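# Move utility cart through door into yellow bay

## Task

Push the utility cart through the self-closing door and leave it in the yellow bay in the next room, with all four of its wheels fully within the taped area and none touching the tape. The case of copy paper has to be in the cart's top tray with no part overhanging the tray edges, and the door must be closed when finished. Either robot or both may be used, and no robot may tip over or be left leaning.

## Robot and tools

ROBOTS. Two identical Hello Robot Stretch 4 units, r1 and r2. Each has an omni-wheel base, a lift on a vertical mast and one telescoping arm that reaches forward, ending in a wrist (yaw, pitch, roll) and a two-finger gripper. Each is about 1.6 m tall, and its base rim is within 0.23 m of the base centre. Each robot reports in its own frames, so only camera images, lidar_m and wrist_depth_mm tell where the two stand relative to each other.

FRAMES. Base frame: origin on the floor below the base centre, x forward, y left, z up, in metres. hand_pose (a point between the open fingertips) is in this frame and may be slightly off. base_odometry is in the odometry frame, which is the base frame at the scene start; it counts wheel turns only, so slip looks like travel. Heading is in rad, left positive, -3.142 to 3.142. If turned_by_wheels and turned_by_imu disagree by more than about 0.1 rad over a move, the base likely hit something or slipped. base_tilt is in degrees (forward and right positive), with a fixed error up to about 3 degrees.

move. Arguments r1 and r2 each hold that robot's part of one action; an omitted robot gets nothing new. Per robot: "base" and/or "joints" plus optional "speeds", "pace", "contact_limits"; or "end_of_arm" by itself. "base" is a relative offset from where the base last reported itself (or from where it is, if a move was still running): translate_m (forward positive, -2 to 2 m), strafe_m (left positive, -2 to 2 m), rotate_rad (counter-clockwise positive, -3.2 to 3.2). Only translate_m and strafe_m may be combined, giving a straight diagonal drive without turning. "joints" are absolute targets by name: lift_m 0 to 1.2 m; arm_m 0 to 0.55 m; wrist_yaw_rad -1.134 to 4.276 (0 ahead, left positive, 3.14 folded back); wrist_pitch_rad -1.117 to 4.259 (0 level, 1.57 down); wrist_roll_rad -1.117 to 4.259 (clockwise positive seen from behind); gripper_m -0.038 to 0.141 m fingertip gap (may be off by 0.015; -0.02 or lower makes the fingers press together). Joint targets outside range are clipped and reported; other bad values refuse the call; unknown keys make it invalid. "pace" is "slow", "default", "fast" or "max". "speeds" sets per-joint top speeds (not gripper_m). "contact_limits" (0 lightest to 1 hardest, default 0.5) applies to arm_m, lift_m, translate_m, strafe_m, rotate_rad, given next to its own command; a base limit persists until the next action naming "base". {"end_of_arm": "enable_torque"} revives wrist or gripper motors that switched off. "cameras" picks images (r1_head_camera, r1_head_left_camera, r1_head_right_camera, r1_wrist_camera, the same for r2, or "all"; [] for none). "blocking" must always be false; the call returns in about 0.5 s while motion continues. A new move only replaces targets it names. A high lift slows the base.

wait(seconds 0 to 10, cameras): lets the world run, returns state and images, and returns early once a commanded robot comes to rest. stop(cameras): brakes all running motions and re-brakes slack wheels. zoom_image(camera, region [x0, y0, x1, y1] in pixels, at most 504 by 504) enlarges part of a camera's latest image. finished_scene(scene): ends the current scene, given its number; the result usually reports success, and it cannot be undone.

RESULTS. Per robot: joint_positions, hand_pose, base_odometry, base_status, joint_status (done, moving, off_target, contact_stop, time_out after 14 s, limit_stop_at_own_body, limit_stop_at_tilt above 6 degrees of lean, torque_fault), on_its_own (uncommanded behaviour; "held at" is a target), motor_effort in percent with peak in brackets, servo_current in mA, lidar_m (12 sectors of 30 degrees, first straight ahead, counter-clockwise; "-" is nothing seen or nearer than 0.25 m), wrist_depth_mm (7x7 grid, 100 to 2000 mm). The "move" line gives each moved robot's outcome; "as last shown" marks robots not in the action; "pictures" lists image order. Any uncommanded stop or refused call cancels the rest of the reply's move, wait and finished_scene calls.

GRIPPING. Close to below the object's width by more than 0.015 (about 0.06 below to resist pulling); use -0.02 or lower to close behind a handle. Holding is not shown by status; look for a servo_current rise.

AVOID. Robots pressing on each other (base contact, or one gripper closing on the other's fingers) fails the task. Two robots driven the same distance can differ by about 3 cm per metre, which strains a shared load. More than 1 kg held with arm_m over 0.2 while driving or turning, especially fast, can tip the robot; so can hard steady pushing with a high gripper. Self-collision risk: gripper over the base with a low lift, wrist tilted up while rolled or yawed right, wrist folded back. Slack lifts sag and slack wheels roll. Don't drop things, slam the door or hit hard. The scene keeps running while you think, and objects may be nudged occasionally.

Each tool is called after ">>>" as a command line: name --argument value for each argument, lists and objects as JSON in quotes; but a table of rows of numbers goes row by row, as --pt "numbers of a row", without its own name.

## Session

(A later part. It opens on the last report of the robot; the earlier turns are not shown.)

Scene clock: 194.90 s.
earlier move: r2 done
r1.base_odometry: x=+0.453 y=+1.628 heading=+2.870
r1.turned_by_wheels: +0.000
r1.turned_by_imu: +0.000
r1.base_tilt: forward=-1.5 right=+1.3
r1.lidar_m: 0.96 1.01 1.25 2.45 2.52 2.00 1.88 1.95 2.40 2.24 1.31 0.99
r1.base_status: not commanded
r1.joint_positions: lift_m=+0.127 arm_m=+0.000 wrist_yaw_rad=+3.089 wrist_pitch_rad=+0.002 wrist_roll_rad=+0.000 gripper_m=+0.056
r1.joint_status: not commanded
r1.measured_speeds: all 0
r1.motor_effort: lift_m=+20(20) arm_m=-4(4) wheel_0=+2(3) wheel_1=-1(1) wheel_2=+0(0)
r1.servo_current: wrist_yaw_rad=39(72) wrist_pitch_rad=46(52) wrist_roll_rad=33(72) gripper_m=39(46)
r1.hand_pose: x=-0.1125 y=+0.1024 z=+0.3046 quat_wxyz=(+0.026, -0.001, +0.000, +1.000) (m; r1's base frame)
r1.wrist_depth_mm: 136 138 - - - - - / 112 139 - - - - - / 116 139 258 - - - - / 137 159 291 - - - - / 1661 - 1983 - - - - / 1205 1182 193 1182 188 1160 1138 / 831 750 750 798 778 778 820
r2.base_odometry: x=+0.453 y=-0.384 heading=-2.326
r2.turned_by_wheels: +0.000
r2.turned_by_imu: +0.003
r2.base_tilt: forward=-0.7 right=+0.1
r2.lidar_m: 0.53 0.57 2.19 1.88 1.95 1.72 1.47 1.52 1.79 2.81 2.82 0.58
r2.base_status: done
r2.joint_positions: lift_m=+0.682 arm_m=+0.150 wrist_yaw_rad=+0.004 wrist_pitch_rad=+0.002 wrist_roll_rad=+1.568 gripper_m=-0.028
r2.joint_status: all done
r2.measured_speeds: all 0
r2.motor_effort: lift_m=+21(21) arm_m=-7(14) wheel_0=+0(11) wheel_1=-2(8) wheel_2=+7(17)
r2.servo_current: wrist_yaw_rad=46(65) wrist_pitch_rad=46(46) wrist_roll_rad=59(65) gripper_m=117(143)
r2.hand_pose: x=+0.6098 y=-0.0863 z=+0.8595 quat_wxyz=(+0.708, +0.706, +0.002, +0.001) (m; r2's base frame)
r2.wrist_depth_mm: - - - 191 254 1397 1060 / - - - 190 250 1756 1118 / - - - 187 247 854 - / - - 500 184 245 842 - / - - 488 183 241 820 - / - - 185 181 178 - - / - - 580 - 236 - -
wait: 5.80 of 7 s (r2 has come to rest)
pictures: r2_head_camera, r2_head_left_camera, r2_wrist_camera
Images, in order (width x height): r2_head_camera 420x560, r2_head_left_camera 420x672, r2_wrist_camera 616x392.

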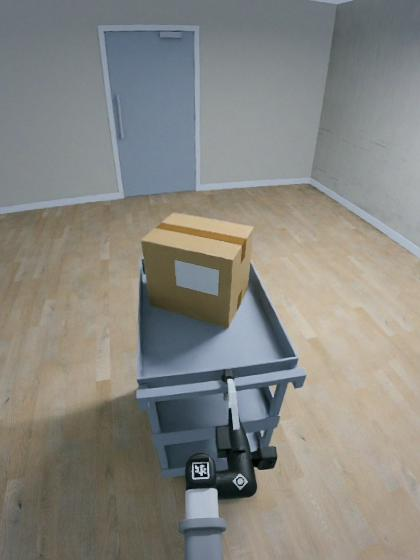

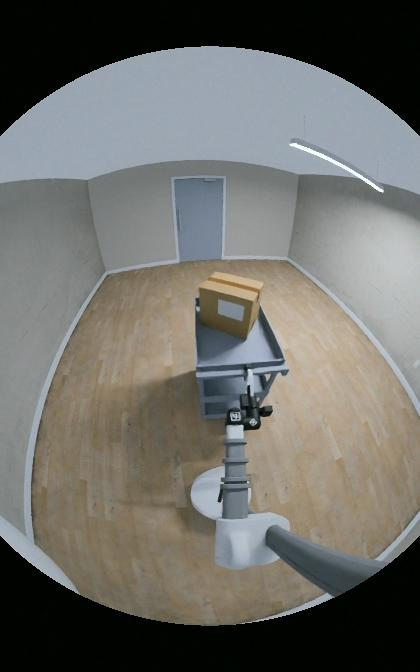

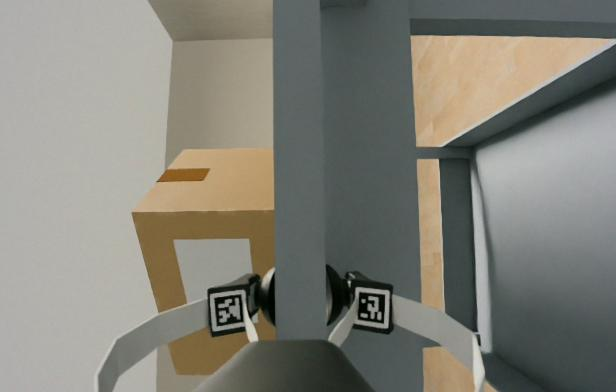

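>>> move --blocking false --r1 '{"base":{"translate_m":0.7},"contact_limits":{"translate_m":0.7},"pace":"default"}' --cameras '[]'

>>> wait --seconds 3.5 --cameras '[]'

>>> move --blocking false --r1 '{"base":{"translate_m":0.6},"contact_limits":{"translate_m":0.8},"pace":"slow"}' --cameras '[]'

>>> wait --seconds 6.5 --cameras '["r1_head_left_camera","r1_head_right_camera","r2_head_camera"]'

Scene clock: 205.10 s.
move: r1 moving
r1.base_odometry: x=+0.422 y=+1.637 heading=+2.870
r1.turned_by_wheels: +0.000
r1.turned_by_imu: +0.000
r1.base_tilt: forward=-1.6 right=+1.3
r1.lidar_m: 0.93 0.98 1.21 2.45 2.53 2.00 1.91 1.99 2.39 2.25 1.33 0.96
r1.base_status: translate_m moving
r1.joint_positions: lift_m=+0.127 arm_m=+0.000 wrist_yaw_rad=+3.089 wrist_pitch_rad=+0.002 wrist_roll_rad=+0.000 gripper_m=+0.056
r1.joint_status: not commanded
r1.measured_speeds: translate_m=+0.122 strafe_m=+0.001 rotate_rad=+0.002 lift_m=+0.000 arm_m=+0.000 wrist_yaw_rad=+0.000 wrist_pitch_rad=+0.000 wrist_roll_rad=+0.000
r1.motor_effort: lift_m=+20(20) arm_m=-4(4) wheel_0=+9(9) wheel_1=+4(7) wheel_2=-10(10)
r1.servo_current: wrist_yaw_rad=78(78) wrist_pitch_rad=46(52) wrist_roll_rad=52(72) gripper_m=39(46)
r1.contact_limits: translate_m 0.7
r1.hand_pose: x=-0.1125 y=+0.1024 z=+0.3046 quat_wxyz=(+0.026, -0.001, +0.000, +1.000) (m; r1's base frame)
r1.wrist_depth_mm: - 138 - - - - - / 112 138 - - - - - / 116 139 265 - - - - / 137 156 - - - - - / 1708 - - - - - - / 1182 1182 193 1182 187 1160 1118 / 854 759 707 788 788 788 820
r2: as last shown
r2.turned_by_imu: +0.000
r2.base_tilt: forward=-0.7 right=+0.0
r2.lidar_m: 0.53 0.58 2.18 1.88 1.91 1.69 1.50 1.51 1.82 2.81 2.81 0.60
r2.motor_effort: lift_m=+21(21) arm_m=-7(7) wheel_0=-1(1) wheel_1=-3(3) wheel_2=+7(7)
r2.servo_current: wrist_yaw_rad=46(59) wrist_pitch_rad=46(46) wrist_roll_rad=52(52) gripper_m=117(124)
r2.wrist_depth_mm: - - - 192 254 1430 1060 / - - - 189 250 1708 1118 / - - - 187 247 854 - / - - 496 184 245 831 - / - - 492 183 241 842 - / - - 185 181 179 - - / - - 580 - 236 - -
pictures: none
No camera images: "cameras" was empty.

Scene clock: 208.43 s.
earlier move: r1 done
r1.base_odometry: x=-0.222 y=+1.816 heading=+2.870
r1.turned_by_wheels: +0.000
r1.turned_by_imu: +0.000
r1.base_tilt: forward=-1.6 right=+1.3
r1.lidar_m: 0.26 0.28 0.40 0.73 2.56 2.71 2.60 2.66 2.32 1.05 0.42 0.31
r1.base_status: done
r1.joint_positions: lift_m=+0.127 arm_m=+0.000 wrist_yaw_rad=+3.089 wrist_pitch_rad=+0.002 wrist_roll_rad=+0.000 gripper_m=+0.056
r1.joint_status: not commanded
r1.measured_speeds: all 0
r1.motor_effort: lift_m=+20(20) arm_m=-4(4) wheel_0=+2(9) wheel_1=+2(7) wheel_2=+0(10)
r1.servo_current: wrist_yaw_rad=39(78) wrist_pitch_rad=46(52) wrist_roll_rad=65(72) gripper_m=46(46)
r1.contact_limits: translate_m 0.7
r1.hand_pose: x=-0.1125 y=+0.1024 z=+0.3046 quat_wxyz=(+0.026, -0.001, +0.000, +1.000) (m; r1's base frame)
r1.wrist_depth_mm: 136 138 - - - - - / 113 139 - - - - - / 117 140 271 - - - - / 137 161 - - - - - / 1921 - - - - - - / 1205 1182 193 1182 187 1281 1160 / 842 750 750 153 788 788 820
r2.base_odometry: x=+0.453 y=-0.384 heading=-2.326
r2.turned_by_wheels: +0.000
r2.turned_by_imu: +0.000
r2.base_tilt: forward=-0.7 right=+0.0
r2.lidar_m: 0.55 0.54 2.20 1.90 1.91 1.73 1.51 1.49 1.81 2.80 2.82 0.57
r2.base_status: not commanded
r2.joint_positions: lift_m=+0.682 arm_m=+0.150 wrist_yaw_rad=+0.004 wrist_pitch_rad=+0.002 wrist_roll_rad=+1.568 gripper_m=-0.028
r2.joint_status: not commanded
r2.measured_speeds: all 0
r2.motor_effort: lift_m=+21(21) arm_m=-7(7) wheel_0=+0(1) wheel_1=-2(3) wheel_2=+7(8)
r2.servo_current: wrist_yaw_rad=52(65) wrist_pitch_rad=46(52) wrist_roll_rad=46(59) gripper_m=117(130)
r2.hand_pose: x=+0.6098 y=-0.0863 z=+0.8595 quat_wxyz=(+0.708, +0.706, +0.002, +0.001) (m; r2's base frame)
r2.wrist_depth_mm: - - - 191 254 1397 1060 / - - - 190 249 1661 1138 / - - - 187 247 854 - / - - 500 185 245 854 - / - - 488 182 241 831 - / - - 185 180 178 - - / - - 580 - 236 - -
wait: 3.33 of 3.5 s (r1 has come to rest)
pictures: none
No camera images: "cameras" was empty.

Scene clock: 208.93 s.
move: r1 moving
r1.base_odometry: x=-0.234 y=+1.819 heading=+2.870
r1.turned_by_wheels: +0.000
r1.turned_by_imu: +0.000
r1.base_tilt: forward=-1.6 right=+1.3
r1.lidar_m: 0.27 0.27 0.38 0.69 2.56 2.73 2.59 2.69 2.34 1.01 0.41 0.29
r1.base_status: translate_m moving
r1.joint_positions: lift_m=+0.127 arm_m=+0.000 wrist_yaw_rad=+3.089 wrist_pitch_rad=+0.002 wrist_roll_rad=+0.000 gripper_m=+0.056
r1.joint_status: not commanded
r1.measured_speeds: translate_m=+0.048 strafe_m=+0.000 rotate_rad=-0.002 lift_m=+0.000 arm_m=+0.000 wrist_yaw_rad=+0.000 wrist_pitch_rad=+0.000 wrist_roll_rad=+0.000
r1.motor_effort: lift_m=+20(20) arm_m=-4(4) wheel_0=+5(6) wheel_1=+3(5) wheel_2=-5(7)
r1.servo_current: wrist_yaw_rad=65(65) wrist_pitch_rad=46(46) wrist_roll_rad=46(65) gripper_m=46(46)
r1.contact_limits: translate_m 0.8
r1.hand_pose: x=-0.1125 y=+0.1024 z=+0.3046 quat_wxyz=(+0.026, -0.001, +0.000, +1.000) (m; r1's base frame)
r1.wrist_depth_mm: 136 138 - - - - - / 113 139 - - - - - / 117 140 271 - - - - / 137 161 - - - - - / 1921 - - - - - - / 1182 1182 193 1205 188 1281 1138 / 842 750 759 153 798 778 809
r2: as last shown
r2.base_tilt: forward=-0.6 right=+0.1
r2.lidar_m: 0.54 0.54 2.20 1.91 1.94 1.70 1.49 1.51 1.83 2.80 2.81 0.61
r2.motor_effort: lift_m=+21(21) arm_m=-7(7) wheel_0=+0(1) wheel_1=-2(3) wheel_2=+7(7)
r2.servo_current: wrist_yaw_rad=39(59) wrist_pitch_rad=39(46) wrist_roll_rad=46(52) gripper_m=124(124)
r2.wrist_depth_mm: - - - 192 253 1397 1060 / - - - 189 251 1708 1118 / - - - 187 248 854 - / - - 500 185 245 842 - / - - 488 183 241 831 - / - - 185 180 178 - - / - - 580 - 236 - -
pictures: none
No camera images: "cameras" was empty.

Scene clock: 215.43 s.
earlier move: r1 moving
r1.base_odometry: x=-0.799 y=+1.977 heading=+2.870
r1.turned_by_wheels: +0.000
r1.turned_by_imu: +0.005
r1.base_tilt: forward=-1.6 right=+1.3
r1.lidar_m: 0.25 0.25 0.25 0.25 0.43 3.30 3.21 3.30 0.42 0.84 2.28 0.42
r1.base_status: translate_m moving
r1.joint_positions: lift_m=+0.127 arm_m=-0.001 wrist_yaw_rad=+3.101 wrist_pitch_rad=+0.002 wrist_roll_rad=+0.000 gripper_m=+0.056
r1.joint_status: not commanded
r1.measured_speeds: translate_m=+0.002 strafe_m=+0.000 rotate_rad=+0.000 lift_m=+0.000 arm_m=+0.000 wrist_yaw_rad=+0.000 wrist_pitch_rad=+0.000 wrist_roll_rad=+0.000
r1.motor_effort: lift_m=+20(20) arm_m=+10(10) wheel_0=+4(22) wheel_1=+11(18) wheel_2=-8(20)
r1.servo_current: wrist_yaw_rad=52(91) wrist_pitch_rad=46(52) wrist_roll_rad=65(72) gripper_m=33(52)
r1.contact_limits: translate_m 0.8
r1.hand_pose: x=-0.1142 y=+0.0989 z=+0.3046 quat_wxyz=(+0.020, -0.001, +0.000, +1.000) (m; r1's base frame)
r1.wrist_depth_mm: - 136 - - - - - / - 136 220 - - - - / 107 136 182 - - - - / 123 137 255 - - - - / 1756 - - - - - - / 1205 1205 193 1205 187 1160 1160 / 854 759 768 798 788 778 809
r2.base_odometry: x=+0.453 y=-0.384 heading=-2.326
r2.turned_by_wheels: +0.000
r2.turned_by_imu: +0.001
r2.base_tilt: forward=-0.7 right=+0.0
r2.lidar_m: 0.53 0.54 2.19 1.90 1.93 1.70 1.49 1.52 1.81 2.80 2.81 0.57
r2.base_status: not commanded
r2.joint_positions: lift_m=+0.682 arm_m=+0.150 wrist_yaw_rad=+0.004 wrist_pitch_rad=+0.002 wrist_roll_rad=+1.568 gripper_m=-0.028
r2.joint_status: not commanded
r2.measured_speeds: all 0
r2.motor_effort: lift_m=+21(21) arm_m=-7(8) wheel_0=+0(1) wheel_1=-3(3) wheel_2=+7(8)
r2.servo_current: wrist_yaw_rad=52(65) wrist_pitch_rad=39(52) wrist_roll_rad=59(65) gripper_m=124(130)
r2.hand_pose: x=+0.6098 y=-0.0863 z=+0.8595 quat_wxyz=(+0.708, +0.706, +0.002, +0.001) (m; r2's base frame)
r2.wrist_depth_mm: - - - 193 254 1397 1060 / - - - 189 250 1708 1118 / - - - 187 248 854 - / - - 500 185 244 831 - / - - 488 183 241 831 - / - - 185 180 178 - - / - - 580 - 236 - -
wait: 6.50 s; no rest
pictures: r1_head_left_camera, r1_head_right_camera, r2_head_camera
Images, in order (width x height): r1_head_left_camera 420x672, r1_head_right_camera 420x672, r2_head_camera 420x560.

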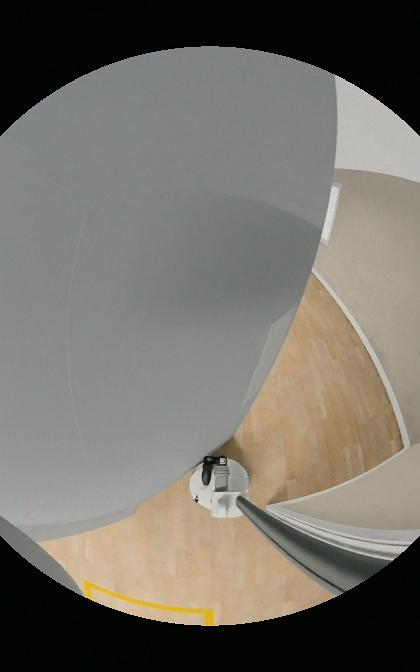

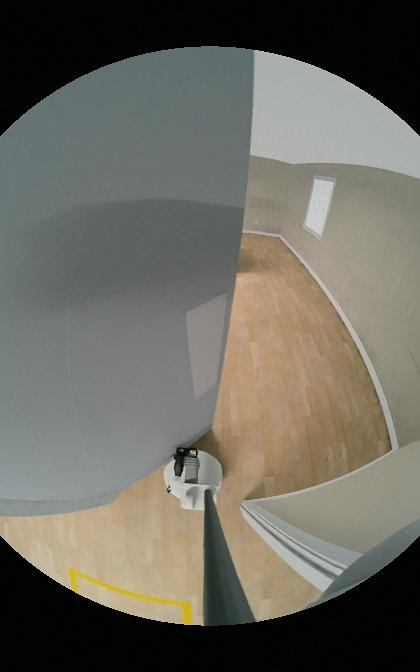

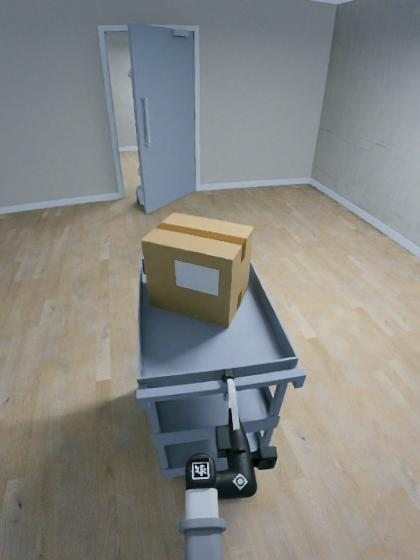

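>>> move --blocking false --r1 '{"base":{"translate_m":0.3,"strafe_m":0.28},"contact_limits":{"translate_m":0.8,"strafe_m":0.8},"pace":"slow"}' --cameras '[]'

>>> wait --seconds 6 --cameras '["r1_head_left_camera","r1_head_right_camera","r2_head_camera"]'

r1: "contact_limits": translate_m and strafe_m are given together and make one move, which takes one limit: state it under one of them only
Scene clock: 224.17 s.
earlier move: r1 done
r1.base_odometry: x=-0.799 y=+1.977 heading=+2.870
r1.turned_by_wheels: +0.000
r1.turned_by_imu: +0.000
r1.base_tilt: forward=-1.6 right=+1.3
r1.lidar_m: 0.25 0.25 0.25 0.25 0.47 3.33 3.22 3.27 0.42 0.85 2.30 0.40
r1.base_status: done
r1.joint_positions: lift_m=+0.127 arm_m=-0.001 wrist_yaw_rad=+3.101 wrist_pitch_rad=+0.002 wrist_roll_rad=+0.000 gripper_m=+0.056
r1.joint_status: not commanded
r1.measured_speeds: all 0
r1.motor_effort: lift_m=+20(20) arm_m=+10(10) wheel_0=+3(22) wheel_1=+11(18) wheel_2=-9(20)
r1.servo_current: wrist_yaw_rad=78(91) wrist_pitch_rad=46(52) wrist_roll_rad=39(72) gripper_m=39(52)
r1.contact_limits: translate_m 0.8
r1.hand_pose: x=-0.1142 y=+0.0989 z=+0.3046 quat_wxyz=(+0.020, -0.001, +0.000, +1.000) (m; r1's base frame)
r1.wrist_depth_mm: - 135 - - - - - / - 136 221 - - - - / 107 136 185 - - - - / 123 137 278 - - - - / 1708 - - - - - - / 1229 1182 193 1205 187 1182 1160 / 854 759 750 798 798 768 820
r2.base_odometry: x=+0.453 y=-0.384 heading=-2.326
r2.turned_by_wheels: +0.000
r2.turned_by_imu: +0.000
r2.base_tilt: forward=-0.6 right=+0.1
r2.lidar_m: 0.54 0.56 2.20 1.90 1.93 1.74 1.52 1.51 1.83 2.81 2.82 0.59
r2.base_status: not commanded
r2.joint_positions: lift_m=+0.682 arm_m=+0.150 wrist_yaw_rad=+0.004 wrist_pitch_rad=+0.002 wrist_roll_rad=+1.568 gripper_m=-0.028
r2.joint_status: not commanded
r2.measured_speeds: all 0
r2.motor_effort: lift_m=+21(21) arm_m=-7(8) wheel_0=-1(1) wheel_1=-3(3) wheel_2=+7(8)
r2.servo_current: wrist_yaw_rad=52(65) wrist_pitch_rad=46(52) wrist_roll_rad=52(65) gripper_m=124(130)
r2.hand_pose: x=+0.6098 y=-0.0863 z=+0.8595 quat_wxyz=(+0.708, +0.706, +0.002, +0.001) (m; r2's base frame)
r2.wrist_depth_mm: - - - 192 253 1366 1060 / - - - 190 250 1661 1138 / - - - 187 248 854 - / - - 496 185 243 842 - / - - 492 183 242 820 - / - - 185 181 178 - - / - - 580 - 236 - -
pictures: none

not run: a call was refused earlier in this reply.

>>> move --blocking false --r1 '{"base":{"translate_m":0.3,"strafe_m":0.28},"contact_limits":{"translate_m":0.8},"pace":"slow"}' --cameras '[]'

>>> wait --seconds 6 --cameras '["r1_head_left_camera","r1_head_right_camera","r2_head_camera"]'

Scene clock: 229.40 s.
move: r1 moving
r1.base_odometry: x=-0.811 y=+1.971 heading=+2.870
r1.turned_by_wheels: +0.000
r1.turned_by_imu: -0.001
r1.base_tilt: forward=-1.6 right=+1.3
r1.lidar_m: 0.25 0.25 0.25 0.25 0.43 3.36 3.23 3.30 0.44 0.89 2.31 3.07
r1.base_status: translate_m moving; strafe_m moving
r1.joint_positions: lift_m=+0.127 arm_m=-0.001 wrist_yaw_rad=+3.101 wrist_pitch_rad=+0.002 wrist_roll_rad=+0.000 gripper_m=+0.056
r1.joint_status: not commanded
r1.measured_speeds: translate_m=+0.038 strafe_m=+0.035 rotate_rad=+0.001 lift_m=+0.000 arm_m=+0.000 wrist_yaw_rad=+0.000 wrist_pitch_rad=+0.000 wrist_roll_rad=+0.000
r1.motor_effort: lift_m=+20(20) arm_m=+10(10) wheel_0=-5(5) wheel_1=+13(16) wheel_2=-13(15)
r1.servo_current: wrist_yaw_rad=72(85) wrist_pitch_rad=46(52) wrist_roll_rad=46(59) gripper_m=39(46)
r1.contact_limits: translate_m 0.8
r1.hand_pose: x=-0.1142 y=+0.0989 z=+0.3046 quat_wxyz=(+0.020, -0.001, +0.000, +1.000) (m; r1's base frame)
r1.wrist_depth_mm: - 136 - - - - - / - 136 220 - - - - / 107 136 184 - - - - / 123 137 279 - - - - / 1708 - - - - - - / 1229 1205 194 1229 187 1182 1118 / 842 759 750 809 778 778 820
r2.base_odometry: x=+0.453 y=-0.384 heading=-2.326
r2.turned_by_wheels: +0.000
r2.turned_by_imu: +0.000
r2.base_tilt: forward=-0.7 right=+0.1
r2.lidar_m: 0.52 0.56 2.19 1.88 1.92 1.72 1.51 1.49 1.81 2.80 2.82 0.60
r2.base_status: not commanded
r2.joint_positions: lift_m=+0.682 arm_m=+0.150 wrist_yaw_rad=+0.004 wrist_pitch_rad=+0.002 wrist_roll_rad=+1.568 gripper_m=-0.028
r2.joint_status: not commanded
r2.measured_speeds: all 0
r2.motor_effort: lift_m=+21(21) arm_m=-7(7) wheel_0=-1(1) wheel_1=-3(3) wheel_2=+7(7)
r2.servo_current: wrist_yaw_rad=52(65) wrist_pitch_rad=39(46) wrist_roll_rad=39(59) gripper_m=117(124)
r2.hand_pose: x=+0.6098 y=-0.0863 z=+0.8595 quat_wxyz=(+0.708, +0.706, +0.002, +0.001) (m; r2's base frame)
r2.wrist_depth_mm: - - - 191 253 1397 1060 / - - - 190 250 1708 1118 / - - - 187 248 866 - / - - 500 185 245 842 - / - - 488 183 241 831 - / - - 185 181 179 - - / - - 574 - 236 - -
pictures: none
No camera images: "cameras" was empty.

Scene clock: 234.23 s.
earlier move: r1 done
r1.base_odometry: x=-1.163 y=+1.788 heading=+2.870
r1.turned_by_wheels: +0.000
r1.turned_by_imu: +0.003
r1.base_tilt: forward=-1.6 right=+1.3
r1.lidar_m: 2.56 0.25 0.25 - 0.25 0.37 3.55 0.93 0.84 1.93 2.57 3.44
r1.base_status: done
r1.joint_positions: lift_m=+0.127 arm_m=+0.000 wrist_yaw_rad=+3.092 wrist_pitch_rad=+0.002 wrist_roll_rad=+0.000 gripper_m=+0.056
r1.joint_status: not commanded
r1.measured_speeds: all 0
r1.motor_effort: lift_m=+20(20) arm_m=+5(10) wheel_0=-7(16) wheel_1=+10(18) wheel_2=-4(15)
r1.servo_current: wrist_yaw_rad=59(85) wrist_pitch_rad=39(52) wrist_roll_rad=46(65) gripper_m=39(52)
r1.contact_limits: translate_m 0.8
r1.hand_pose: x=-0.1129 y=+0.1016 z=+0.3046 quat_wxyz=(+0.025, -0.001, +0.000, +1.000) (m; r1's base frame)
r1.wrist_depth_mm: - 137 - - - 312 197 / - 137 - - - 314 199 / 109 138 203 - - 319 202 / 124 138 - - - 320 202 / 1661 - - - - 320 202 / 1182 1205 193 1205 188 317 202 / 854 759 759 798 798 257 200
r2.base_odometry: x=+0.453 y=-0.384 heading=-2.326
r2.turned_by_wheels: +0.000
r2.turned_by_imu: +0.001
r2.base_tilt: forward=-0.7 right=+0.0
r2.lidar_m: 0.52 0.56 2.21 1.91 1.90 1.70 1.49 1.53 1.81 2.79 2.82 0.59
r2.base_status: not commanded
r2.joint_positions: lift_m=+0.682 arm_m=+0.150 wrist_yaw_rad=+0.004 wrist_pitch_rad=+0.002 wrist_roll_rad=+1.568 gripper_m=-0.028
r2.joint_status: not commanded
r2.measured_speeds: all 0
r2.motor_effort: lift_m=+21(21) arm_m=-7(8) wheel_0=-1(1) wheel_1=-3(3) wheel_2=+7(8)
r2.servo_current: wrist_yaw_rad=46(65) wrist_pitch_rad=46(46) wrist_roll_rad=46(59) gripper_m=117(130)
r2.hand_pose: x=+0.6098 y=-0.0863 z=+0.8595 quat_wxyz=(+0.708, +0.706, +0.002, +0.001) (m; r2's base frame)
r2.wrist_depth_mm: - - - 192 253 1397 1078 / - - - 190 250 1756 1098 / - - - 187 246 854 - / - - 500 185 245 842 - / - - 488 183 241 831 - / - - 185 181 178 - - / - - 580 - 237 - -
wait: 4.83 of 6 s (r1 has come to rest)
pictures: r1_head_left_camera, r1_head_right_camera, r2_head_camera
Images, in order (width x height): r1_head_left_camera 420x672, r1_head_right_camera 420x672, r2_head_camera 420x560.

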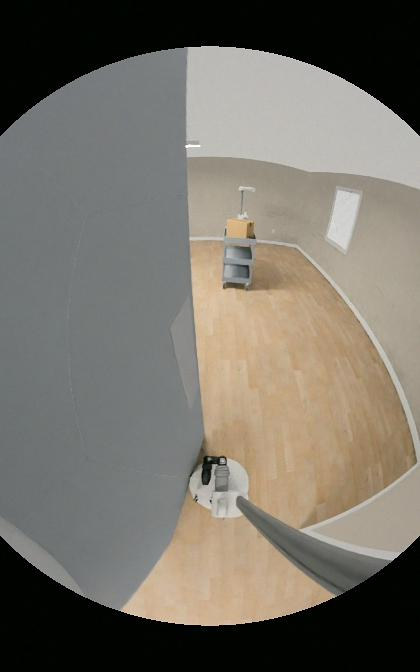

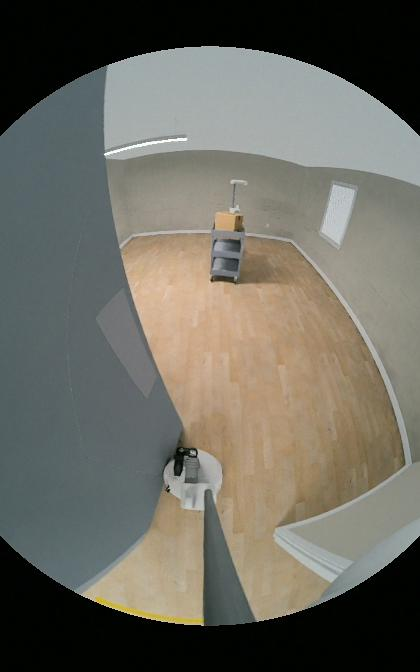

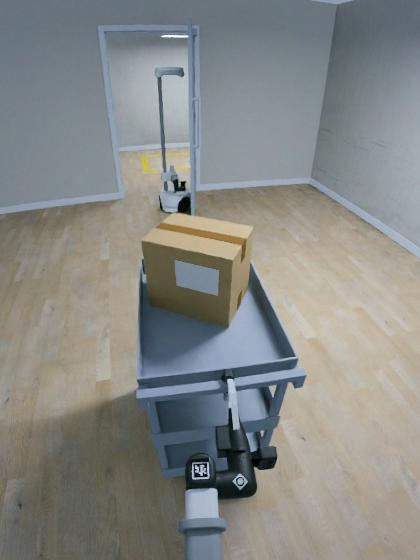

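>>> move --blocking false --r1 '{"base":{"translate_m":0.0,"strafe_m":0.42},"contact_limits":{"strafe_m":0.8},"pace":"slow"}' --cameras '[]'

>>> wait --seconds 6 --cameras '["r1_head_left_camera","r1_head_right_camera","r2_head_camera"]'

Scene clock: 238.17 s.
move: r1 moving
r1.base_odometry: x=-1.167 y=+1.774 heading=+2.870
r1.turned_by_wheels: +0.000
r1.turned_by_imu: -0.001
r1.base_tilt: forward=-1.6 right=+1.3
r1.lidar_m: 2.54 0.25 0.25 - 0.25 0.36 3.56 3.63 0.84 1.94 2.57 3.46
r1.base_status: translate_m moving; strafe_m moving
r1.joint_positions: lift_m=+0.127 arm_m=+0.000 wrist_yaw_rad=+3.092 wrist_pitch_rad=+0.002 wrist_roll_rad=+0.000 gripper_m=+0.056
r1.joint_status: not commanded
r1.measured_speeds: translate_m=+0.000 strafe_m=+0.055 rotate_rad=+0.000 lift_m=+0.000 arm_m=+0.000 wrist_yaw_rad=+0.000 wrist_pitch_rad=+0.000 wrist_roll_rad=+0.000
r1.motor_effort: lift_m=+20(20) arm_m=+5(5) wheel_0=-16(18) wheel_1=+10(13) wheel_2=+0(5)
r1.servo_current: wrist_yaw_rad=59(59) wrist_pitch_rad=39(46) wrist_roll_rad=33(65) gripper_m=39(46)
r1.contact_limits: strafe_m 0.8
r1.hand_pose: x=-0.1129 y=+0.1016 z=+0.3046 quat_wxyz=(+0.025, -0.001, +0.000, +1.000) (m; r1's base frame)
r1.wrist_depth_mm: - 137 - - - 293 191 / - 137 - - - 296 193 / 109 138 204 - - 298 195 / 124 138 - - - 300 196 / 1661 - - - - 303 196 / 1205 1182 193 1182 187 301 195 / 854 750 750 798 627 246 194
r2: as last shown
r2.turned_by_imu: +0.000
r2.lidar_m: 0.54 0.57 2.21 1.89 1.95 1.72 1.48 1.51 1.81 2.80 2.81 0.57
r2.motor_effort: lift_m=+21(21) arm_m=-8(8) wheel_0=-1(1) wheel_1=-2(3) wheel_2=+7(8)
r2.servo_current: wrist_yaw_rad=46(59) wrist_pitch_rad=46(46) wrist_roll_rad=52(52) gripper_m=117(124)
r2.wrist_depth_mm: - - - 191 253 1366 1060 / - - - 189 250 1708 1118 / - - - 187 247 842 - / - - 496 184 244 842 - / - - 488 183 241 831 - / - - 184 181 179 - - / - - 580 - 237 - -
pictures: none
No camera images: "cameras" was empty.

Scene clock: 243.03 s.
earlier move: r1 done
r1.base_odometry: x=-1.276 y=+1.384 heading=+2.871
r1.turned_by_wheels: +0.001
r1.turned_by_imu: -0.010
r1.base_tilt: forward=-1.6 right=+1.3
r1.lidar_m: 2.56 0.39 0.25 - 0.25 0.25 0.44 3.63 1.04 1.92 2.80 3.74
r1.base_status: done
r1.joint_positions: lift_m=+0.127 arm_m=+0.000 wrist_yaw_rad=+3.092 wrist_pitch_rad=+0.002 wrist_roll_rad=+0.000 gripper_m=+0.056
r1.joint_status: not commanded
r1.measured_speeds: all 0
r1.motor_effort: lift_m=+20(20) arm_m=+4(5) wheel_0=-28(35) wheel_1=+31(34) wheel_2=+8(11)
r1.servo_current: wrist_yaw_rad=26(72) wrist_pitch_rad=39(52) wrist_roll_rad=46(72) gripper_m=39(52)
r1.contact_limits: strafe_m 0.8
r1.hand_pose: x=-0.1129 y=+0.1016 z=+0.3046 quat_wxyz=(+0.025, -0.001, +0.000, +1.000) (m; r1's base frame)
r1.wrist_depth_mm: 136 138 - 413 265 193 - / 113 139 - 415 266 196 - / 117 140 272 459 267 187 - / 137 160 - 459 270 189 - / 1921 - - 462 270 189 160 / 1182 1182 194 469 191 189 - / 854 750 750 143 255 173 -
r2.base_odometry: x=+0.453 y=-0.384 heading=-2.326
r2.turned_by_wheels: +0.000
r2.turned_by_imu: +0.001
r2.base_tilt: forward=-0.6 right=+0.1
r2.lidar_m: 0.54 0.58 2.22 1.91 1.91 1.71 1.50 1.51 1.81 2.80 2.82 0.57
r2.base_status: not commanded
r2.joint_positions: lift_m=+0.682 arm_m=+0.150 wrist_yaw_rad=+0.004 wrist_pitch_rad=+0.002 wrist_roll_rad=+1.568 gripper_m=-0.028
r2.joint_status: not commanded
r2.measured_speeds: all 0
r2.motor_effort: lift_m=+21(21) arm_m=-7(8) wheel_0=-1(1) wheel_1=-2(3) wheel_2=+7(8)
r2.servo_current: wrist_yaw_rad=46(65) wrist_pitch_rad=46(46) wrist_roll_rad=52(65) gripper_m=117(130)
r2.hand_pose: x=+0.6098 y=-0.0863 z=+0.8595 quat_wxyz=(+0.708, +0.706, +0.002, +0.001) (m; r2's base frame)
r2.wrist_depth_mm: - - - 192 254 1397 1060 / - - - 189 251 1708 1118 / - - - 187 247 842 - / - - 496 185 243 854 - / - - 488 183 241 831 - / - - 185 181 179 - - / - - 580 - 236 - -
wait: 4.87 of 6 s (r1 has come to rest)
pictures: r1_head_left_camera, r1_head_right_camera, r2_head_camera
Images, in order (width x height): r1_head_left_camera 420x672, r1_head_right_camera 420x672, r2_head_camera 420x560.

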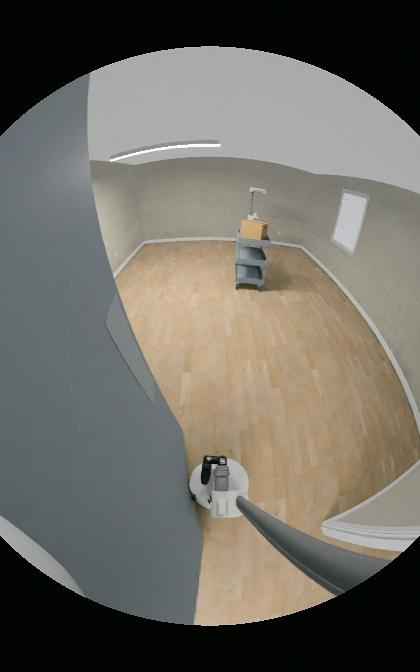

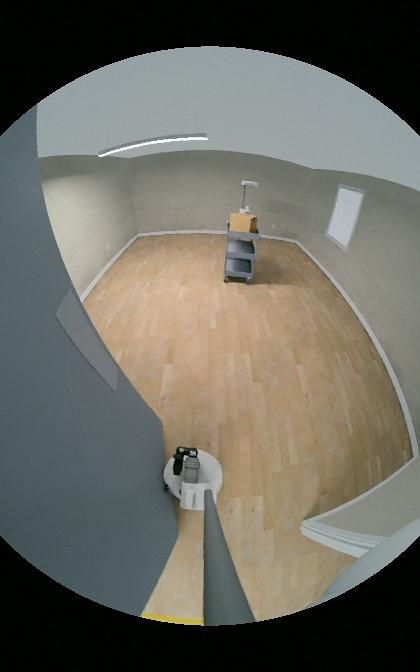

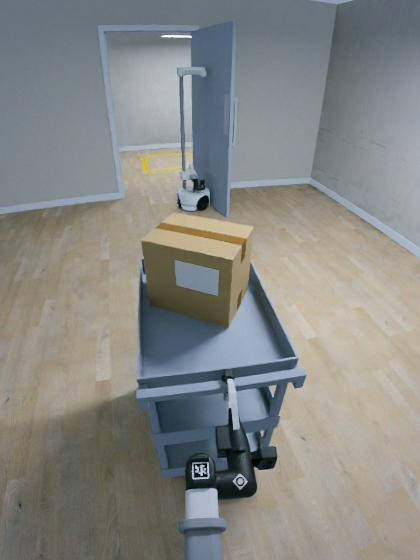

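>>> move --blocking false --r1 '{"base":{"translate_m":0.15,"strafe_m":0.18},"contact_limits":{"strafe_m":0.8},"pace":"slow"}' --cameras '[]'

>>> wait --seconds 4 --cameras '["r1_head_left_camera","r2_head_camera"]'

Scene clock: 250.13 s.
move: r1 moving
r1.base_odometry: x=-1.286 y=+1.377 heading=+2.872
r1.turned_by_wheels: +0.000
r1.turned_by_imu: +0.022
r1.base_tilt: forward=-1.6 right=+1.3
r1.lidar_m: 2.56 0.38 0.25 - 0.25 0.25 0.47 3.64 1.02 2.09 2.81 2.61
r1.base_status: translate_m moving; strafe_m moving
r1.joint_positions: lift_m=+0.127 arm_m=+0.000 wrist_yaw_rad=+3.092 wrist_pitch_rad=+0.002 wrist_roll_rad=+0.000 gripper_m=+0.056
r1.joint_status: not commanded
r1.measured_speeds: translate_m=+0.032 strafe_m=+0.037 rotate_rad=+0.000 lift_m=+0.000 arm_m=+0.000 wrist_yaw_rad=+0.000 wrist_pitch_rad=+0.000 wrist_roll_rad=+0.000
r1.motor_effort: lift_m=+20(20) arm_m=+4(4) wheel_0=-30(33) wheel_1=+31(34) wheel_2=+2(7)
r1.servo_current: wrist_yaw_rad=39(78) wrist_pitch_rad=46(46) wrist_roll_rad=65(65) gripper_m=39(46)
r1.contact_limits: strafe_m 0.8
r1.hand_pose: x=-0.1129 y=+0.1016 z=+0.3046 quat_wxyz=(+0.025, -0.001, +0.000, +1.000) (m; r1's base frame)
r1.wrist_depth_mm: 136 139 - 469 270 194 - / 113 138 - 477 271 195 - / 117 139 272 477 271 187 - / 137 160 - 480 274 189 - / 1921 - - 488 273 190 160 / 1182 1229 193 496 190 189 - / 854 759 759 143 258 173 -
r2: as last shown
r2.turned_by_imu: +0.000
r2.base_tilt: forward=-0.7 right=+0.1
r2.lidar_m: 0.53 0.55 2.19 1.91 1.90 1.71 1.50 1.49 1.79 2.80 2.82 0.59
r2.motor_effort: lift_m=+21(21) arm_m=-7(7) wheel_0=-1(1) wheel_1=-3(3) wheel_2=+7(8)
r2.servo_current: wrist_yaw_rad=46(59) wrist_pitch_rad=46(46) wrist_roll_rad=46(65) gripper_m=124(124)
r2.wrist_depth_mm: - - - 191 254 1397 1060 / - - - 189 249 1708 1138 / - - - 187 246 842 - / - - 500 184 244 854 - / - - 492 183 240 831 - / - - 185 180 178 - - / - - 580 - 236 - -
pictures: none
No camera images: "cameras" was empty.

Scene clock: 254.13 s.
earlier move: r1 contact_stop
r1.base_odometry: x=-1.287 y=+1.451 heading=+2.902
r1.turned_by_wheels: +0.030
r1.turned_by_imu: +0.068
r1.base_tilt: forward=-1.6 right=+1.3
r1.lidar_m: 2.53 0.26 0.25 - 0.25 0.28 3.66 3.75 0.99 2.64 2.80 2.54
r1.base_status: translate_m contact_stop; strafe_m contact_stop
r1.joint_positions: lift_m=+0.127 arm_m=+0.000 wrist_yaw_rad=+3.092 wrist_pitch_rad=+0.002 wrist_roll_rad=+0.000 gripper_m=+0.056
r1.joint_status: not commanded
r1.measured_speeds: translate_m=-0.001 strafe_m=-0.021 rotate_rad=+0.006 lift_m=+0.000 arm_m=+0.000 wrist_yaw_rad=+0.000 wrist_pitch_rad=+0.000 wrist_roll_rad=+0.000
r1.on_its_own: the wheels are slack since a contact_stop
r1.motor_effort: lift_m=+20(20) arm_m=+4(4) wheel_0=+0(33) wheel_1=-1(36) wheel_2=+1(7)
r1.servo_current: wrist_yaw_rad=46(78) wrist_pitch_rad=46(52) wrist_roll_rad=46(65) gripper_m=33(52)
r1.contact_limits: strafe_m 0.8
r1.hand_pose: x=-0.1129 y=+0.1016 z=+0.3046 quat_wxyz=(+0.025, -0.001, +0.000, +1.000) (m; r1's base frame)
r1.wrist_depth_mm: 136 138 - - 362 200 - / 113 139 - - 370 202 - / 117 140 267 - 370 204 - / 137 162 - - 373 205 - / 1983 - - - 373 205 162 / 1182 1182 193 1205 191 205 - / 842 750 741 809 336 180 -
r2.base_odometry: x=+0.453 y=-0.384 heading=-2.326
r2.turned_by_wheels: +0.000
r2.turned_by_imu: +0.001
r2.base_tilt: forward=-0.6 right=+0.0
r2.lidar_m: 0.52 0.54 2.22 1.90 1.94 1.73 1.49 1.50 1.80 2.81 2.81 0.61
r2.base_status: not commanded
r2.joint_positions: lift_m=+0.682 arm_m=+0.150 wrist_yaw_rad=+0.004 wrist_pitch_rad=+0.002 wrist_roll_rad=+1.568 gripper_m=-0.028
r2.joint_status: not commanded
r2.measured_speeds: all 0
r2.motor_effort: lift_m=+21(21) arm_m=-7(8) wheel_0=+0(1) wheel_1=-2(3) wheel_2=+7(8)
r2.servo_current: wrist_yaw_rad=52(59) wrist_pitch_rad=39(46) wrist_roll_rad=59(65) gripper_m=124(124)
r2.hand_pose: x=+0.6098 y=-0.0863 z=+0.8595 quat_wxyz=(+0.708, +0.706, +0.002, +0.001) (m; r2's base frame)
r2.wrist_depth_mm: - - - 192 254 1397 1060 / - - - 189 251 1708 1118 / - - - 187 247 854 - / - - 500 185 245 842 - / - - 492 182 241 831 - / - - 184 181 179 - - / - - 580 - 236 - -
wait: 4.00 s; no rest
pictures: r1_head_left_camera, r2_head_camera
Images, in order (width x height): r1_head_left_camera 420x672, r2_head_camera 420x560.

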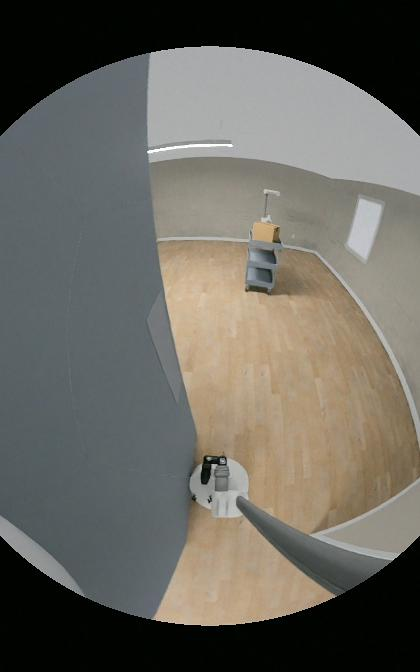

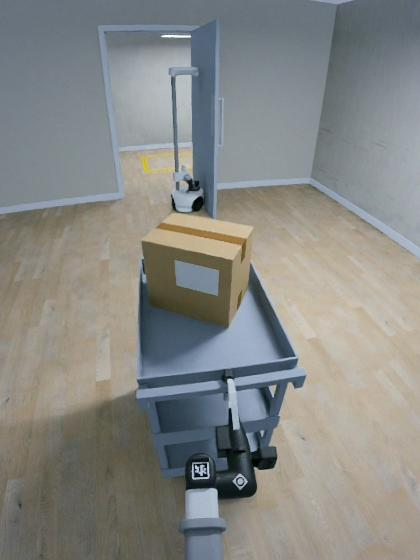

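>>> move --blocking false --r1 '{"base":{"translate_m":0.22},"contact_limits":{"translate_m":1.0},"pace":"slow"}' --cameras '[]'

>>> wait --seconds 3.5 --cameras '[]'

>>> move --blocking false --r1 '{"base":{"strafe_m":0.4},"contact_limits":{"strafe_m":0.9},"pace":"slow"}' --cameras '[]'

>>> wait --seconds 5 --cameras '["r1_head_left_camera","r2_head_camera"]'

Scene clock: 262.87 s.
earlier move: r1 contact_stop
move: r1 moving
r1.base_odometry: x=-1.274 y=+1.528 heading=+2.934
r1.turned_by_wheels: +0.032
r1.turned_by_imu: +0.031
r1.base_tilt: forward=-1.6 right=+1.3
r1.lidar_m: 2.50 0.25 0.25 - 0.25 0.37 3.56 0.92 0.92 2.56 2.73 2.53
r1.base_status: earlier translate_m contact_stop (by the wheels' count: +0.019 of +0.150); earlier strafe_m contact_stop (by the wheels' count: -0.139 of +0.180); translate_m moving
r1.joint_positions: lift_m=+0.127 arm_m=+0.000 wrist_yaw_rad=+3.092 wrist_pitch_rad=+0.002 wrist_roll_rad=+0.000 gripper_m=+0.056
r1.joint_status: not commanded
r1.measured_speeds: translate_m=+0.048 strafe_m=+0.000 rotate_rad=-0.001 lift_m=+0.000 arm_m=+0.000 wrist_yaw_rad=+0.000 wrist_pitch_rad=+0.000 wrist_roll_rad=+0.000
r1.motor_effort: lift_m=+20(20) arm_m=+4(4) wheel_0=+2(4) wheel_1=+12(12) wheel_2=-8(8)
r1.servo_current: wrist_yaw_rad=46(59) wrist_pitch_rad=46(52) wrist_roll_rad=46(59) gripper_m=46(46)
r1.contact_limits: translate_m 1
r1.hand_pose: x=-0.1129 y=+0.1016 z=+0.3046 quat_wxyz=(+0.025, -0.001, +0.000, +1.000) (m; r1's base frame)
r1.wrist_depth_mm: 136 138 - - - 252 170 / 113 139 - - - 256 173 / 117 139 267 - - 257 173 / 137 162 - - - 260 175 / 1921 - - - 1921 259 175 / 1182 1205 194 1160 188 237 174 / 842 759 741 788 492 216 174
r2: as last shown
r2.base_tilt: forward=-0.7 right=+0.1
r2.lidar_m: 0.54 0.55 2.18 1.92 1.93 1.70 1.50 1.53 1.80 2.80 2.81 0.59
r2.motor_effort: lift_m=+21(21) arm_m=-7(8) wheel_0=+0(1) wheel_1=-2(3) wheel_2=+7(7)
r2.servo_current: wrist_yaw_rad=52(59) wrist_pitch_rad=39(46) wrist_roll_rad=46(59) gripper_m=117(124)
r2.wrist_depth_mm: - - - 192 253 1397 1060 / - - - 189 251 1708 1118 / - - - 187 248 842 - / - - 500 185 244 831 - / - - 488 182 241 842 - / - - 185 181 178 - - / - - 580 - 236 - -
pictures: none
No camera images: "cameras" was empty.

Scene clock: 265.83 s.
earlier move: r1 done
r1.base_odometry: x=-1.477 y=+1.571 heading=+2.934
r1.turned_by_wheels: +0.000
r1.turned_by_imu: +0.000
r1.base_tilt: forward=-1.6 right=+1.3
r1.lidar_m: 2.32 0.26 0.25 - 0.25 0.34 3.78 1.07 1.24 2.60 2.77 2.32
r1.base_status: done
r1.joint_positions: lift_m=+0.127 arm_m=+0.000 wrist_yaw_rad=+3.092 wrist_pitch_rad=+0.002 wrist_roll_rad=+0.000 gripper_m=+0.056
r1.joint_status: not commanded
r1.measured_speeds: all 0
r1.motor_effort: lift_m=+20(20) arm_m=+4(4) wheel_0=+1(5) wheel_1=+8(15) wheel_2=-3(9)
r1.servo_current: wrist_yaw_rad=46(85) wrist_pitch_rad=46(52) wrist_roll_rad=46(65) gripper_m=39(52)
r1.contact_limits: translate_m 1
r1.hand_pose: x=-0.1129 y=+0.1016 z=+0.3046 quat_wxyz=(+0.025, -0.001, +0.000, +1.000) (m; r1's base frame)
r1.wrist_depth_mm: 136 138 - - 455 231 - / 113 139 - - 462 233 173 / 117 139 268 - 554 256 165 / 137 161 - - 559 236 166 / - - - - 559 236 166 / 1182 1205 194 1205 187 237 166 / 842 750 750 788 407 202 -
r2.base_odometry: x=+0.453 y=-0.384 heading=-2.326
r2.turned_by_wheels: +0.000
r2.turned_by_imu: +0.000
r2.base_tilt: forward=-0.7 right=+0.1
r2.lidar_m: 0.52 0.56 2.23 1.91 1.94 1.72 1.48 1.52 1.82 2.80 2.83 0.58
r2.base_status: not commanded
r2.joint_positions: lift_m=+0.682 arm_m=+0.150 wrist_yaw_rad=+0.004 wrist_pitch_rad=+0.002 wrist_roll_rad=+1.568 gripper_m=-0.028
r2.joint_status: not commanded
r2.measured_speeds: all 0
r2.motor_effort: lift_m=+21(21) arm_m=-7(8) wheel_0=+0(1) wheel_1=-3(3) wheel_2=+7(7)
r2.servo_current: wrist_yaw_rad=46(65) wrist_pitch_rad=46(46) wrist_roll_rad=46(65) gripper_m=117(130)
r2.hand_pose: x=+0.6098 y=-0.0863 z=+0.8595 quat_wxyz=(+0.708, +0.706, +0.002, +0.001) (m; r2's base frame)
r2.wrist_depth_mm: - - - 191 254 1397 1060 / - - - 190 250 1708 1118 / - - - 187 247 854 - / - - 496 185 245 842 - / - - 488 183 242 831 - / - - 184 181 178 - - / - - 574 - 236 - -
wait: 2.97 of 3.5 s (r1 has come to rest)
pictures: none
No camera images: "cameras" was empty.

Scene clock: 266.33 s.
move: r1 moving
r1.base_odometry: x=-1.480 y=+1.557 heading=+2.933
r1.turned_by_wheels: +0.000
r1.turned_by_imu: +0.000
r1.base_tilt: forward=-1.5 right=+1.2
r1.lidar_m: 2.31 0.25 0.25 - 0.25 0.30 3.77 1.08 1.24 2.59 2.76 2.31
r1.base_status: strafe_m moving
r1.joint_positions: lift_m=+0.127 arm_m=+0.000 wrist_yaw_rad=+3.092 wrist_pitch_rad=+0.002 wrist_roll_rad=+0.000 gripper_m=+0.056
r1.joint_status: not commanded
r1.measured_speeds: translate_m=+0.000 strafe_m=+0.055 rotate_rad=-0.001 lift_m=+0.000 arm_m=+0.000 wrist_yaw_rad=+0.000 wrist_pitch_rad=+0.000 wrist_roll_rad=+0.000
r1.motor_effort: lift_m=+20(20) arm_m=+4(4) wheel_0=-14(14) wheel_1=+9(12) wheel_2=-1(2)
r1.servo_current: wrist_yaw_rad=78(78) wrist_pitch_rad=33(52) wrist_roll_rad=39(52) gripper_m=39(46)
r1.contact_limits: strafe_m 0.9
r1.hand_pose: x=-0.1129 y=+0.1016 z=+0.3046 quat_wxyz=(+0.025, -0.001, +0.000, +1.000) (m; r1's base frame)
r1.wrist_depth_mm: 136 138 - - 424 226 - / 113 139 - - 430 226 - / 117 139 268 - 439 229 163 / 137 162 - - 442 230 163 / 1921 - - - 445 231 163 / 1205 1182 194 1182 187 230 163 / 842 768 750 788 384 198 -
r2: as last shown
r2.base_tilt: forward=-0.7 right=+0.0
r2.lidar_m: 0.52 0.56 2.19 1.90 1.94 1.73 1.51 1.52 1.81 2.80 2.81 0.60
r2.motor_effort: lift_m=+21(21) arm_m=-7(8) wheel_0=-1(1) wheel_1=-2(3) wheel_2=+7(7)
r2.servo_current: wrist_yaw_rad=52(52) wrist_pitch_rad=39(46) wrist_roll_rad=46(59) gripper_m=124(130)
r2.wrist_depth_mm: - - - 192 254 1430 1078 / - - - 189 250 1661 1098 / - - - 187 247 842 - / - - 496 185 245 842 - / - - 492 182 241 842 - / - - 184 181 179 - - / - - 585 - 236 - -
pictures: none
No camera images: "cameras" was empty.

Scene clock: 271.00 s.
earlier move: r1 done
r1.base_odometry: x=-1.559 y=+1.181 heading=+2.934
r1.turned_by_wheels: +0.001
r1.turned_by_imu: -0.003
r1.base_tilt: forward=-1.6 right=+1.3
r1.lidar_m: 2.35 0.31 0.25 - 0.25 0.25 0.60 1.22 1.18 2.78 2.97 2.35
r1.base_status: done
r1.joint_positions: lift_m=+0.127 arm_m=+0.000 wrist_yaw_rad=+3.092 wrist_pitch_rad=+0.002 wrist_roll_rad=+0.000 gripper_m=+0.056
r1.joint_status: not commanded
r1.measured_speeds: all 0
r1.motor_effort: lift_m=+20(20) arm_m=+4(4) wheel_0=-29(33) wheel_1=+31(35) wheel_2=+4(6)
r1.servo_current: wrist_yaw_rad=59(78) wrist_pitch_rad=39(52) wrist_roll_rad=52(65) gripper_m=46(52)
r1.contact_limits: strafe_m 0.9
r1.hand_pose: x=-0.1128 y=+0.1017 z=+0.3046 quat_wxyz=(+0.025, -0.001, +0.000, +1.000) (m; r1's base frame)
r1.wrist_depth_mm: 136 138 - - 301 202 - / 109 138 - - 304 193 - / 116 139 250 - 306 195 - / 135 152 - - 309 196 - / - - - 1661 307 196 161 / 1205 1229 193 741 191 196 - / 854 759 750 154 287 177 -
r2.base_odometry: x=+0.453 y=-0.384 heading=-2.326
r2.turned_by_wheels: +0.000
r2.turned_by_imu: +0.001
r2.base_tilt: forward=-0.7 right=+0.1
r2.lidar_m: 0.53 0.56 2.21 1.91 1.94 1.69 1.50 1.51 1.81 2.80 2.78 0.59
r2.base_status: not commanded
r2.joint_positions: lift_m=+0.682 arm_m=+0.150 wrist_yaw_rad=+0.004 wrist_pitch_rad=+0.002 wrist_roll_rad=+1.568 gripper_m=-0.028
r2.joint_status: not commanded
r2.measured_speeds: all 0
r2.motor_effort: lift_m=+21(21) arm_m=-7(8) wheel_0=-1(1) wheel_1=-2(3) wheel_2=+7(8)
r2.servo_current: wrist_yaw_rad=52(59) wrist_pitch_rad=46(46) wrist_roll_rad=39(59) gripper_m=124(130)
r2.hand_pose: x=+0.6098 y=-0.0863 z=+0.8595 quat_wxyz=(+0.708, +0.706, +0.002, +0.001) (m; r2's base frame)
r2.wrist_depth_mm: - - - 191 254 1366 1060 / - - - 190 250 1661 1118 / - - - 188 247 842 - / - - 500 185 244 842 - / - - 484 183 241 831 - / - - 185 180 178 - - / - - 580 - 236 - -
wait: 4.67 of 5 s (r1 has come to rest)
pictures: r1_head_left_camera, r2_head_camera
Images, in order (width x height): r1_head_left_camera 420x672, r2_head_camera 420x560.

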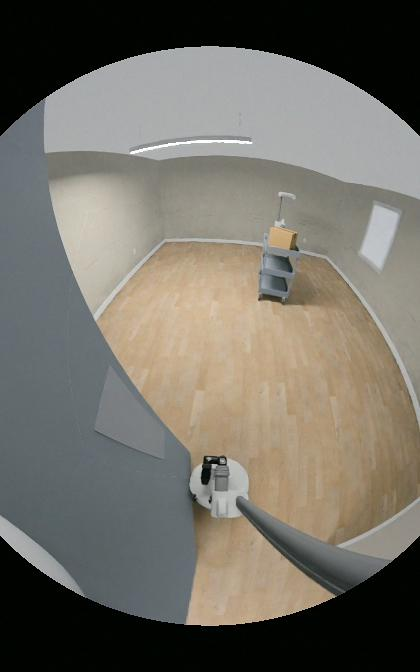

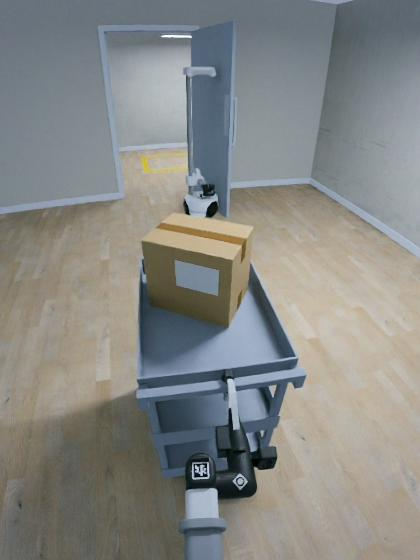

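>>> move --blocking false --r2 '{"base":{"rotate_rad":0.28},"pace":"slow"}' --cameras '[]'

>>> wait --seconds 2 --cameras '["r2_head_camera","r2_head_left_camera","r2_wrist_camera"]'

Scene clock: 292.17 s.
move: r2 moving
r1: as last shown
r1.turned_by_wheels: +0.000
r1.turned_by_imu: +0.000
r1.base_tilt: forward=-1.5 right=+1.3
r1.lidar_m: 2.36 0.34 0.25 - 0.25 0.25 0.57 1.20 1.17 2.77 2.96 2.36
r1.motor_effort: lift_m=+20(20) arm_m=+4(4) wheel_0=-29(30) wheel_1=+31(31) wheel_2=+4(4)
r1.servo_current: wrist_yaw_rad=65(65) wrist_pitch_rad=39(52) wrist_roll_rad=52(65) gripper_m=39(46)
r1.contact_limits: strafe_m 0.9
r1.wrist_depth_mm: 135 138 - - 298 202 - / 109 138 - - 304 193 - / 116 139 250 - 304 195 - / 135 153 - - 307 195 - / - - - 1661 309 196 161 / 1229 1229 193 732 190 195 - / 854 759 759 153 286 177 -
r2.base_odometry: x=+0.454 y=-0.384 heading=-2.202
r2.turned_by_wheels: +0.124
r2.turned_by_imu: +0.121
r2.base_tilt: forward=-0.7 right=+0.1
r2.lidar_m: 0.53 3.04 2.06 1.88 1.98 1.60 1.50 1.51 1.98 2.81 2.84 0.54
r2.base_status: rotate_rad moving
r2.joint_positions: lift_m=+0.682 arm_m=+0.150 wrist_yaw_rad=-0.007 wrist_pitch_rad=+0.002 wrist_roll_rad=+1.568 gripper_m=-0.029
r2.joint_status: not commanded
r2.measured_speeds: translate_m=-0.004 strafe_m=+0.003 rotate_rad=+0.484 lift_m=+0.000 arm_m=-0.001 wrist_yaw_rad=-0.061 wrist_pitch_rad=+0.000 wrist_roll_rad=+0.000
r2.motor_effort: lift_m=+21(21) arm_m=+2(7) wheel_0=-12(16) wheel_1=-8(10) wheel_2=-12(12)
r2.servo_current: wrist_yaw_rad=52(59) wrist_pitch_rad=39(46) wrist_roll_rad=52(59) gripper_m=91(124)
r2.hand_pose: x=+0.6086 y=-0.0894 z=+0.8595 quat_wxyz=(+0.708, +0.706, -0.002, -0.003) (m; r2's base frame)
r2.wrist_depth_mm: - - - 163 221 1661 1160 / - - - 163 224 798 - / - - 512 164 224 820 - / - 480 462 165 226 820 - / - - 517 166 226 831 - / - - 186 167 179 - - / - - - - 229 1576 -
pictures: none
No camera images: "cameras" was empty.

Scene clock: 293.00 s.
earlier move: r2 done
r1.base_odometry: x=-1.559 y=+1.181 heading=+2.934
r1.turned_by_wheels: +0.000
r1.turned_by_imu: +0.000
r1.base_tilt: forward=-1.6 right=+1.3
r1.lidar_m: 2.42 0.31 0.25 - 0.25 0.26 0.57 1.21 1.19 2.78 2.97 2.36
r1.base_status: not commanded
r1.joint_positions: lift_m=+0.127 arm_m=+0.000 wrist_yaw_rad=+3.092 wrist_pitch_rad=+0.002 wrist_roll_rad=+0.000 gripper_m=+0.056
r1.joint_status: not commanded
r1.measured_speeds: all 0
r1.motor_effort: lift_m=+20(20) arm_m=+4(4) wheel_0=-29(30) wheel_1=+31(31) wheel_2=+4(4)
r1.servo_current: wrist_yaw_rad=65(65) wrist_pitch_rad=52(52) wrist_roll_rad=46(65) gripper_m=39(46)
r1.contact_limits: strafe_m 0.9
r1.hand_pose: x=-0.1128 y=+0.1017 z=+0.3046 quat_wxyz=(+0.025, -0.001, +0.000, +1.000) (m; r1's base frame)
r1.wrist_depth_mm: 136 138 - - 298 201 - / 109 138 - - 303 194 - / 116 139 251 - 306 195 - / 135 151 - - 307 195 - / - - - 1661 310 195 160 / 1182 1205 193 741 191 196 - / 854 750 750 153 287 177 -
r2.base_odometry: x=+0.454 y=-0.384 heading=-2.047
r2.turned_by_wheels: +0.156
r2.turned_by_imu: +0.151
r2.base_tilt: forward=-0.7 right=+0.0
r2.lidar_m: 0.59 2.59 1.96 1.87 2.03 1.56 1.50 1.61 2.31 2.80 3.01 0.52
r2.base_status: done
r2.joint_positions: lift_m=+0.682 arm_m=+0.150 wrist_yaw_rad=+0.002 wrist_pitch_rad=+0.002 wrist_roll_rad=+1.568 gripper_m=-0.029
r2.joint_status: not commanded
r2.measured_speeds: translate_m=+0.000 strafe_m=+0.000 rotate_rad=+0.000 lift_m=+0.000 arm_m=+0.000 wrist_yaw_rad=-0.005 wrist_pitch_rad=+0.000 wrist_roll_rad=+0.000
r2.motor_effort: lift_m=+20(21) arm_m=-4(7) wheel_0=+2(16) wheel_1=-1(10) wheel_2=-3(19)
r2.servo_current: wrist_yaw_rad=59(65) wrist_pitch_rad=39(46) wrist_roll_rad=33(65) gripper_m=85(124)
r2.hand_pose: x=+0.6095 y=-0.0869 z=+0.8596 quat_wxyz=(+0.708, +0.706, +0.001, +0.000) (m; r2's base frame)
r2.wrist_depth_mm: - - 473 123 179 - - / - 415 413 128 187 - - / - 492 459 137 198 - - / - - 559 147 213 - - / - - - 155 225 1863 - / - - 186 169 179 1661 496 / - - - - 257 - 1182
wait: 0.83 of 2 s (r2 has come to rest)
pictures: r2_head_camera, r2_head_left_camera, r2_wrist_camera
Images, in order (width x height): r2_head_camera 420x560, r2_head_left_camera 420x672, r2_wrist_camera 616x392.

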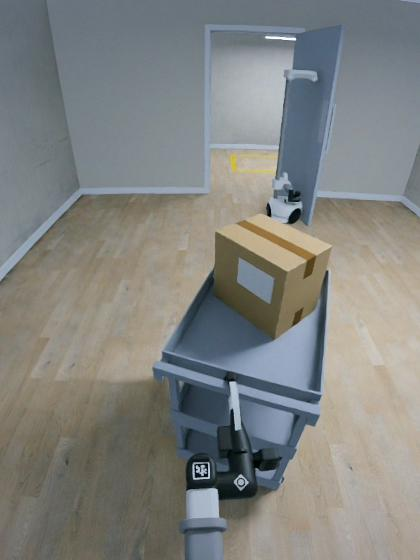

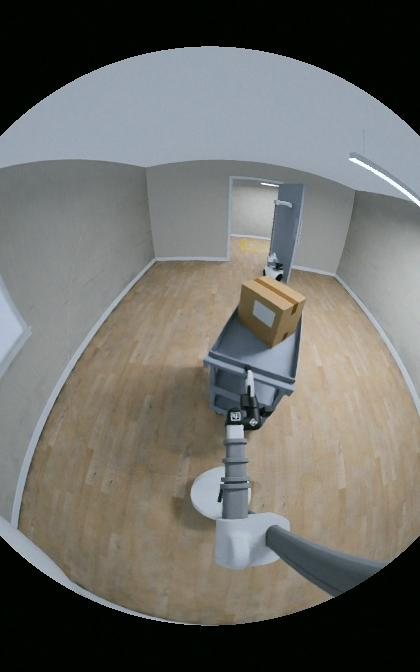

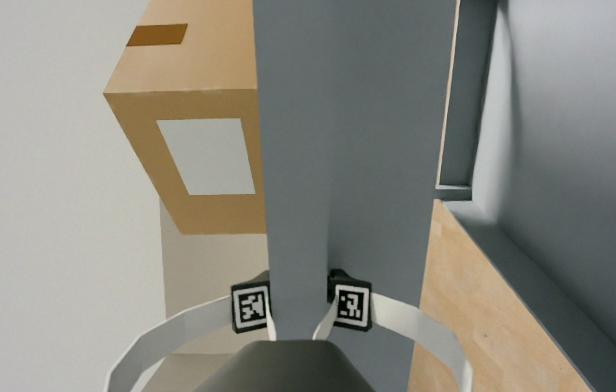

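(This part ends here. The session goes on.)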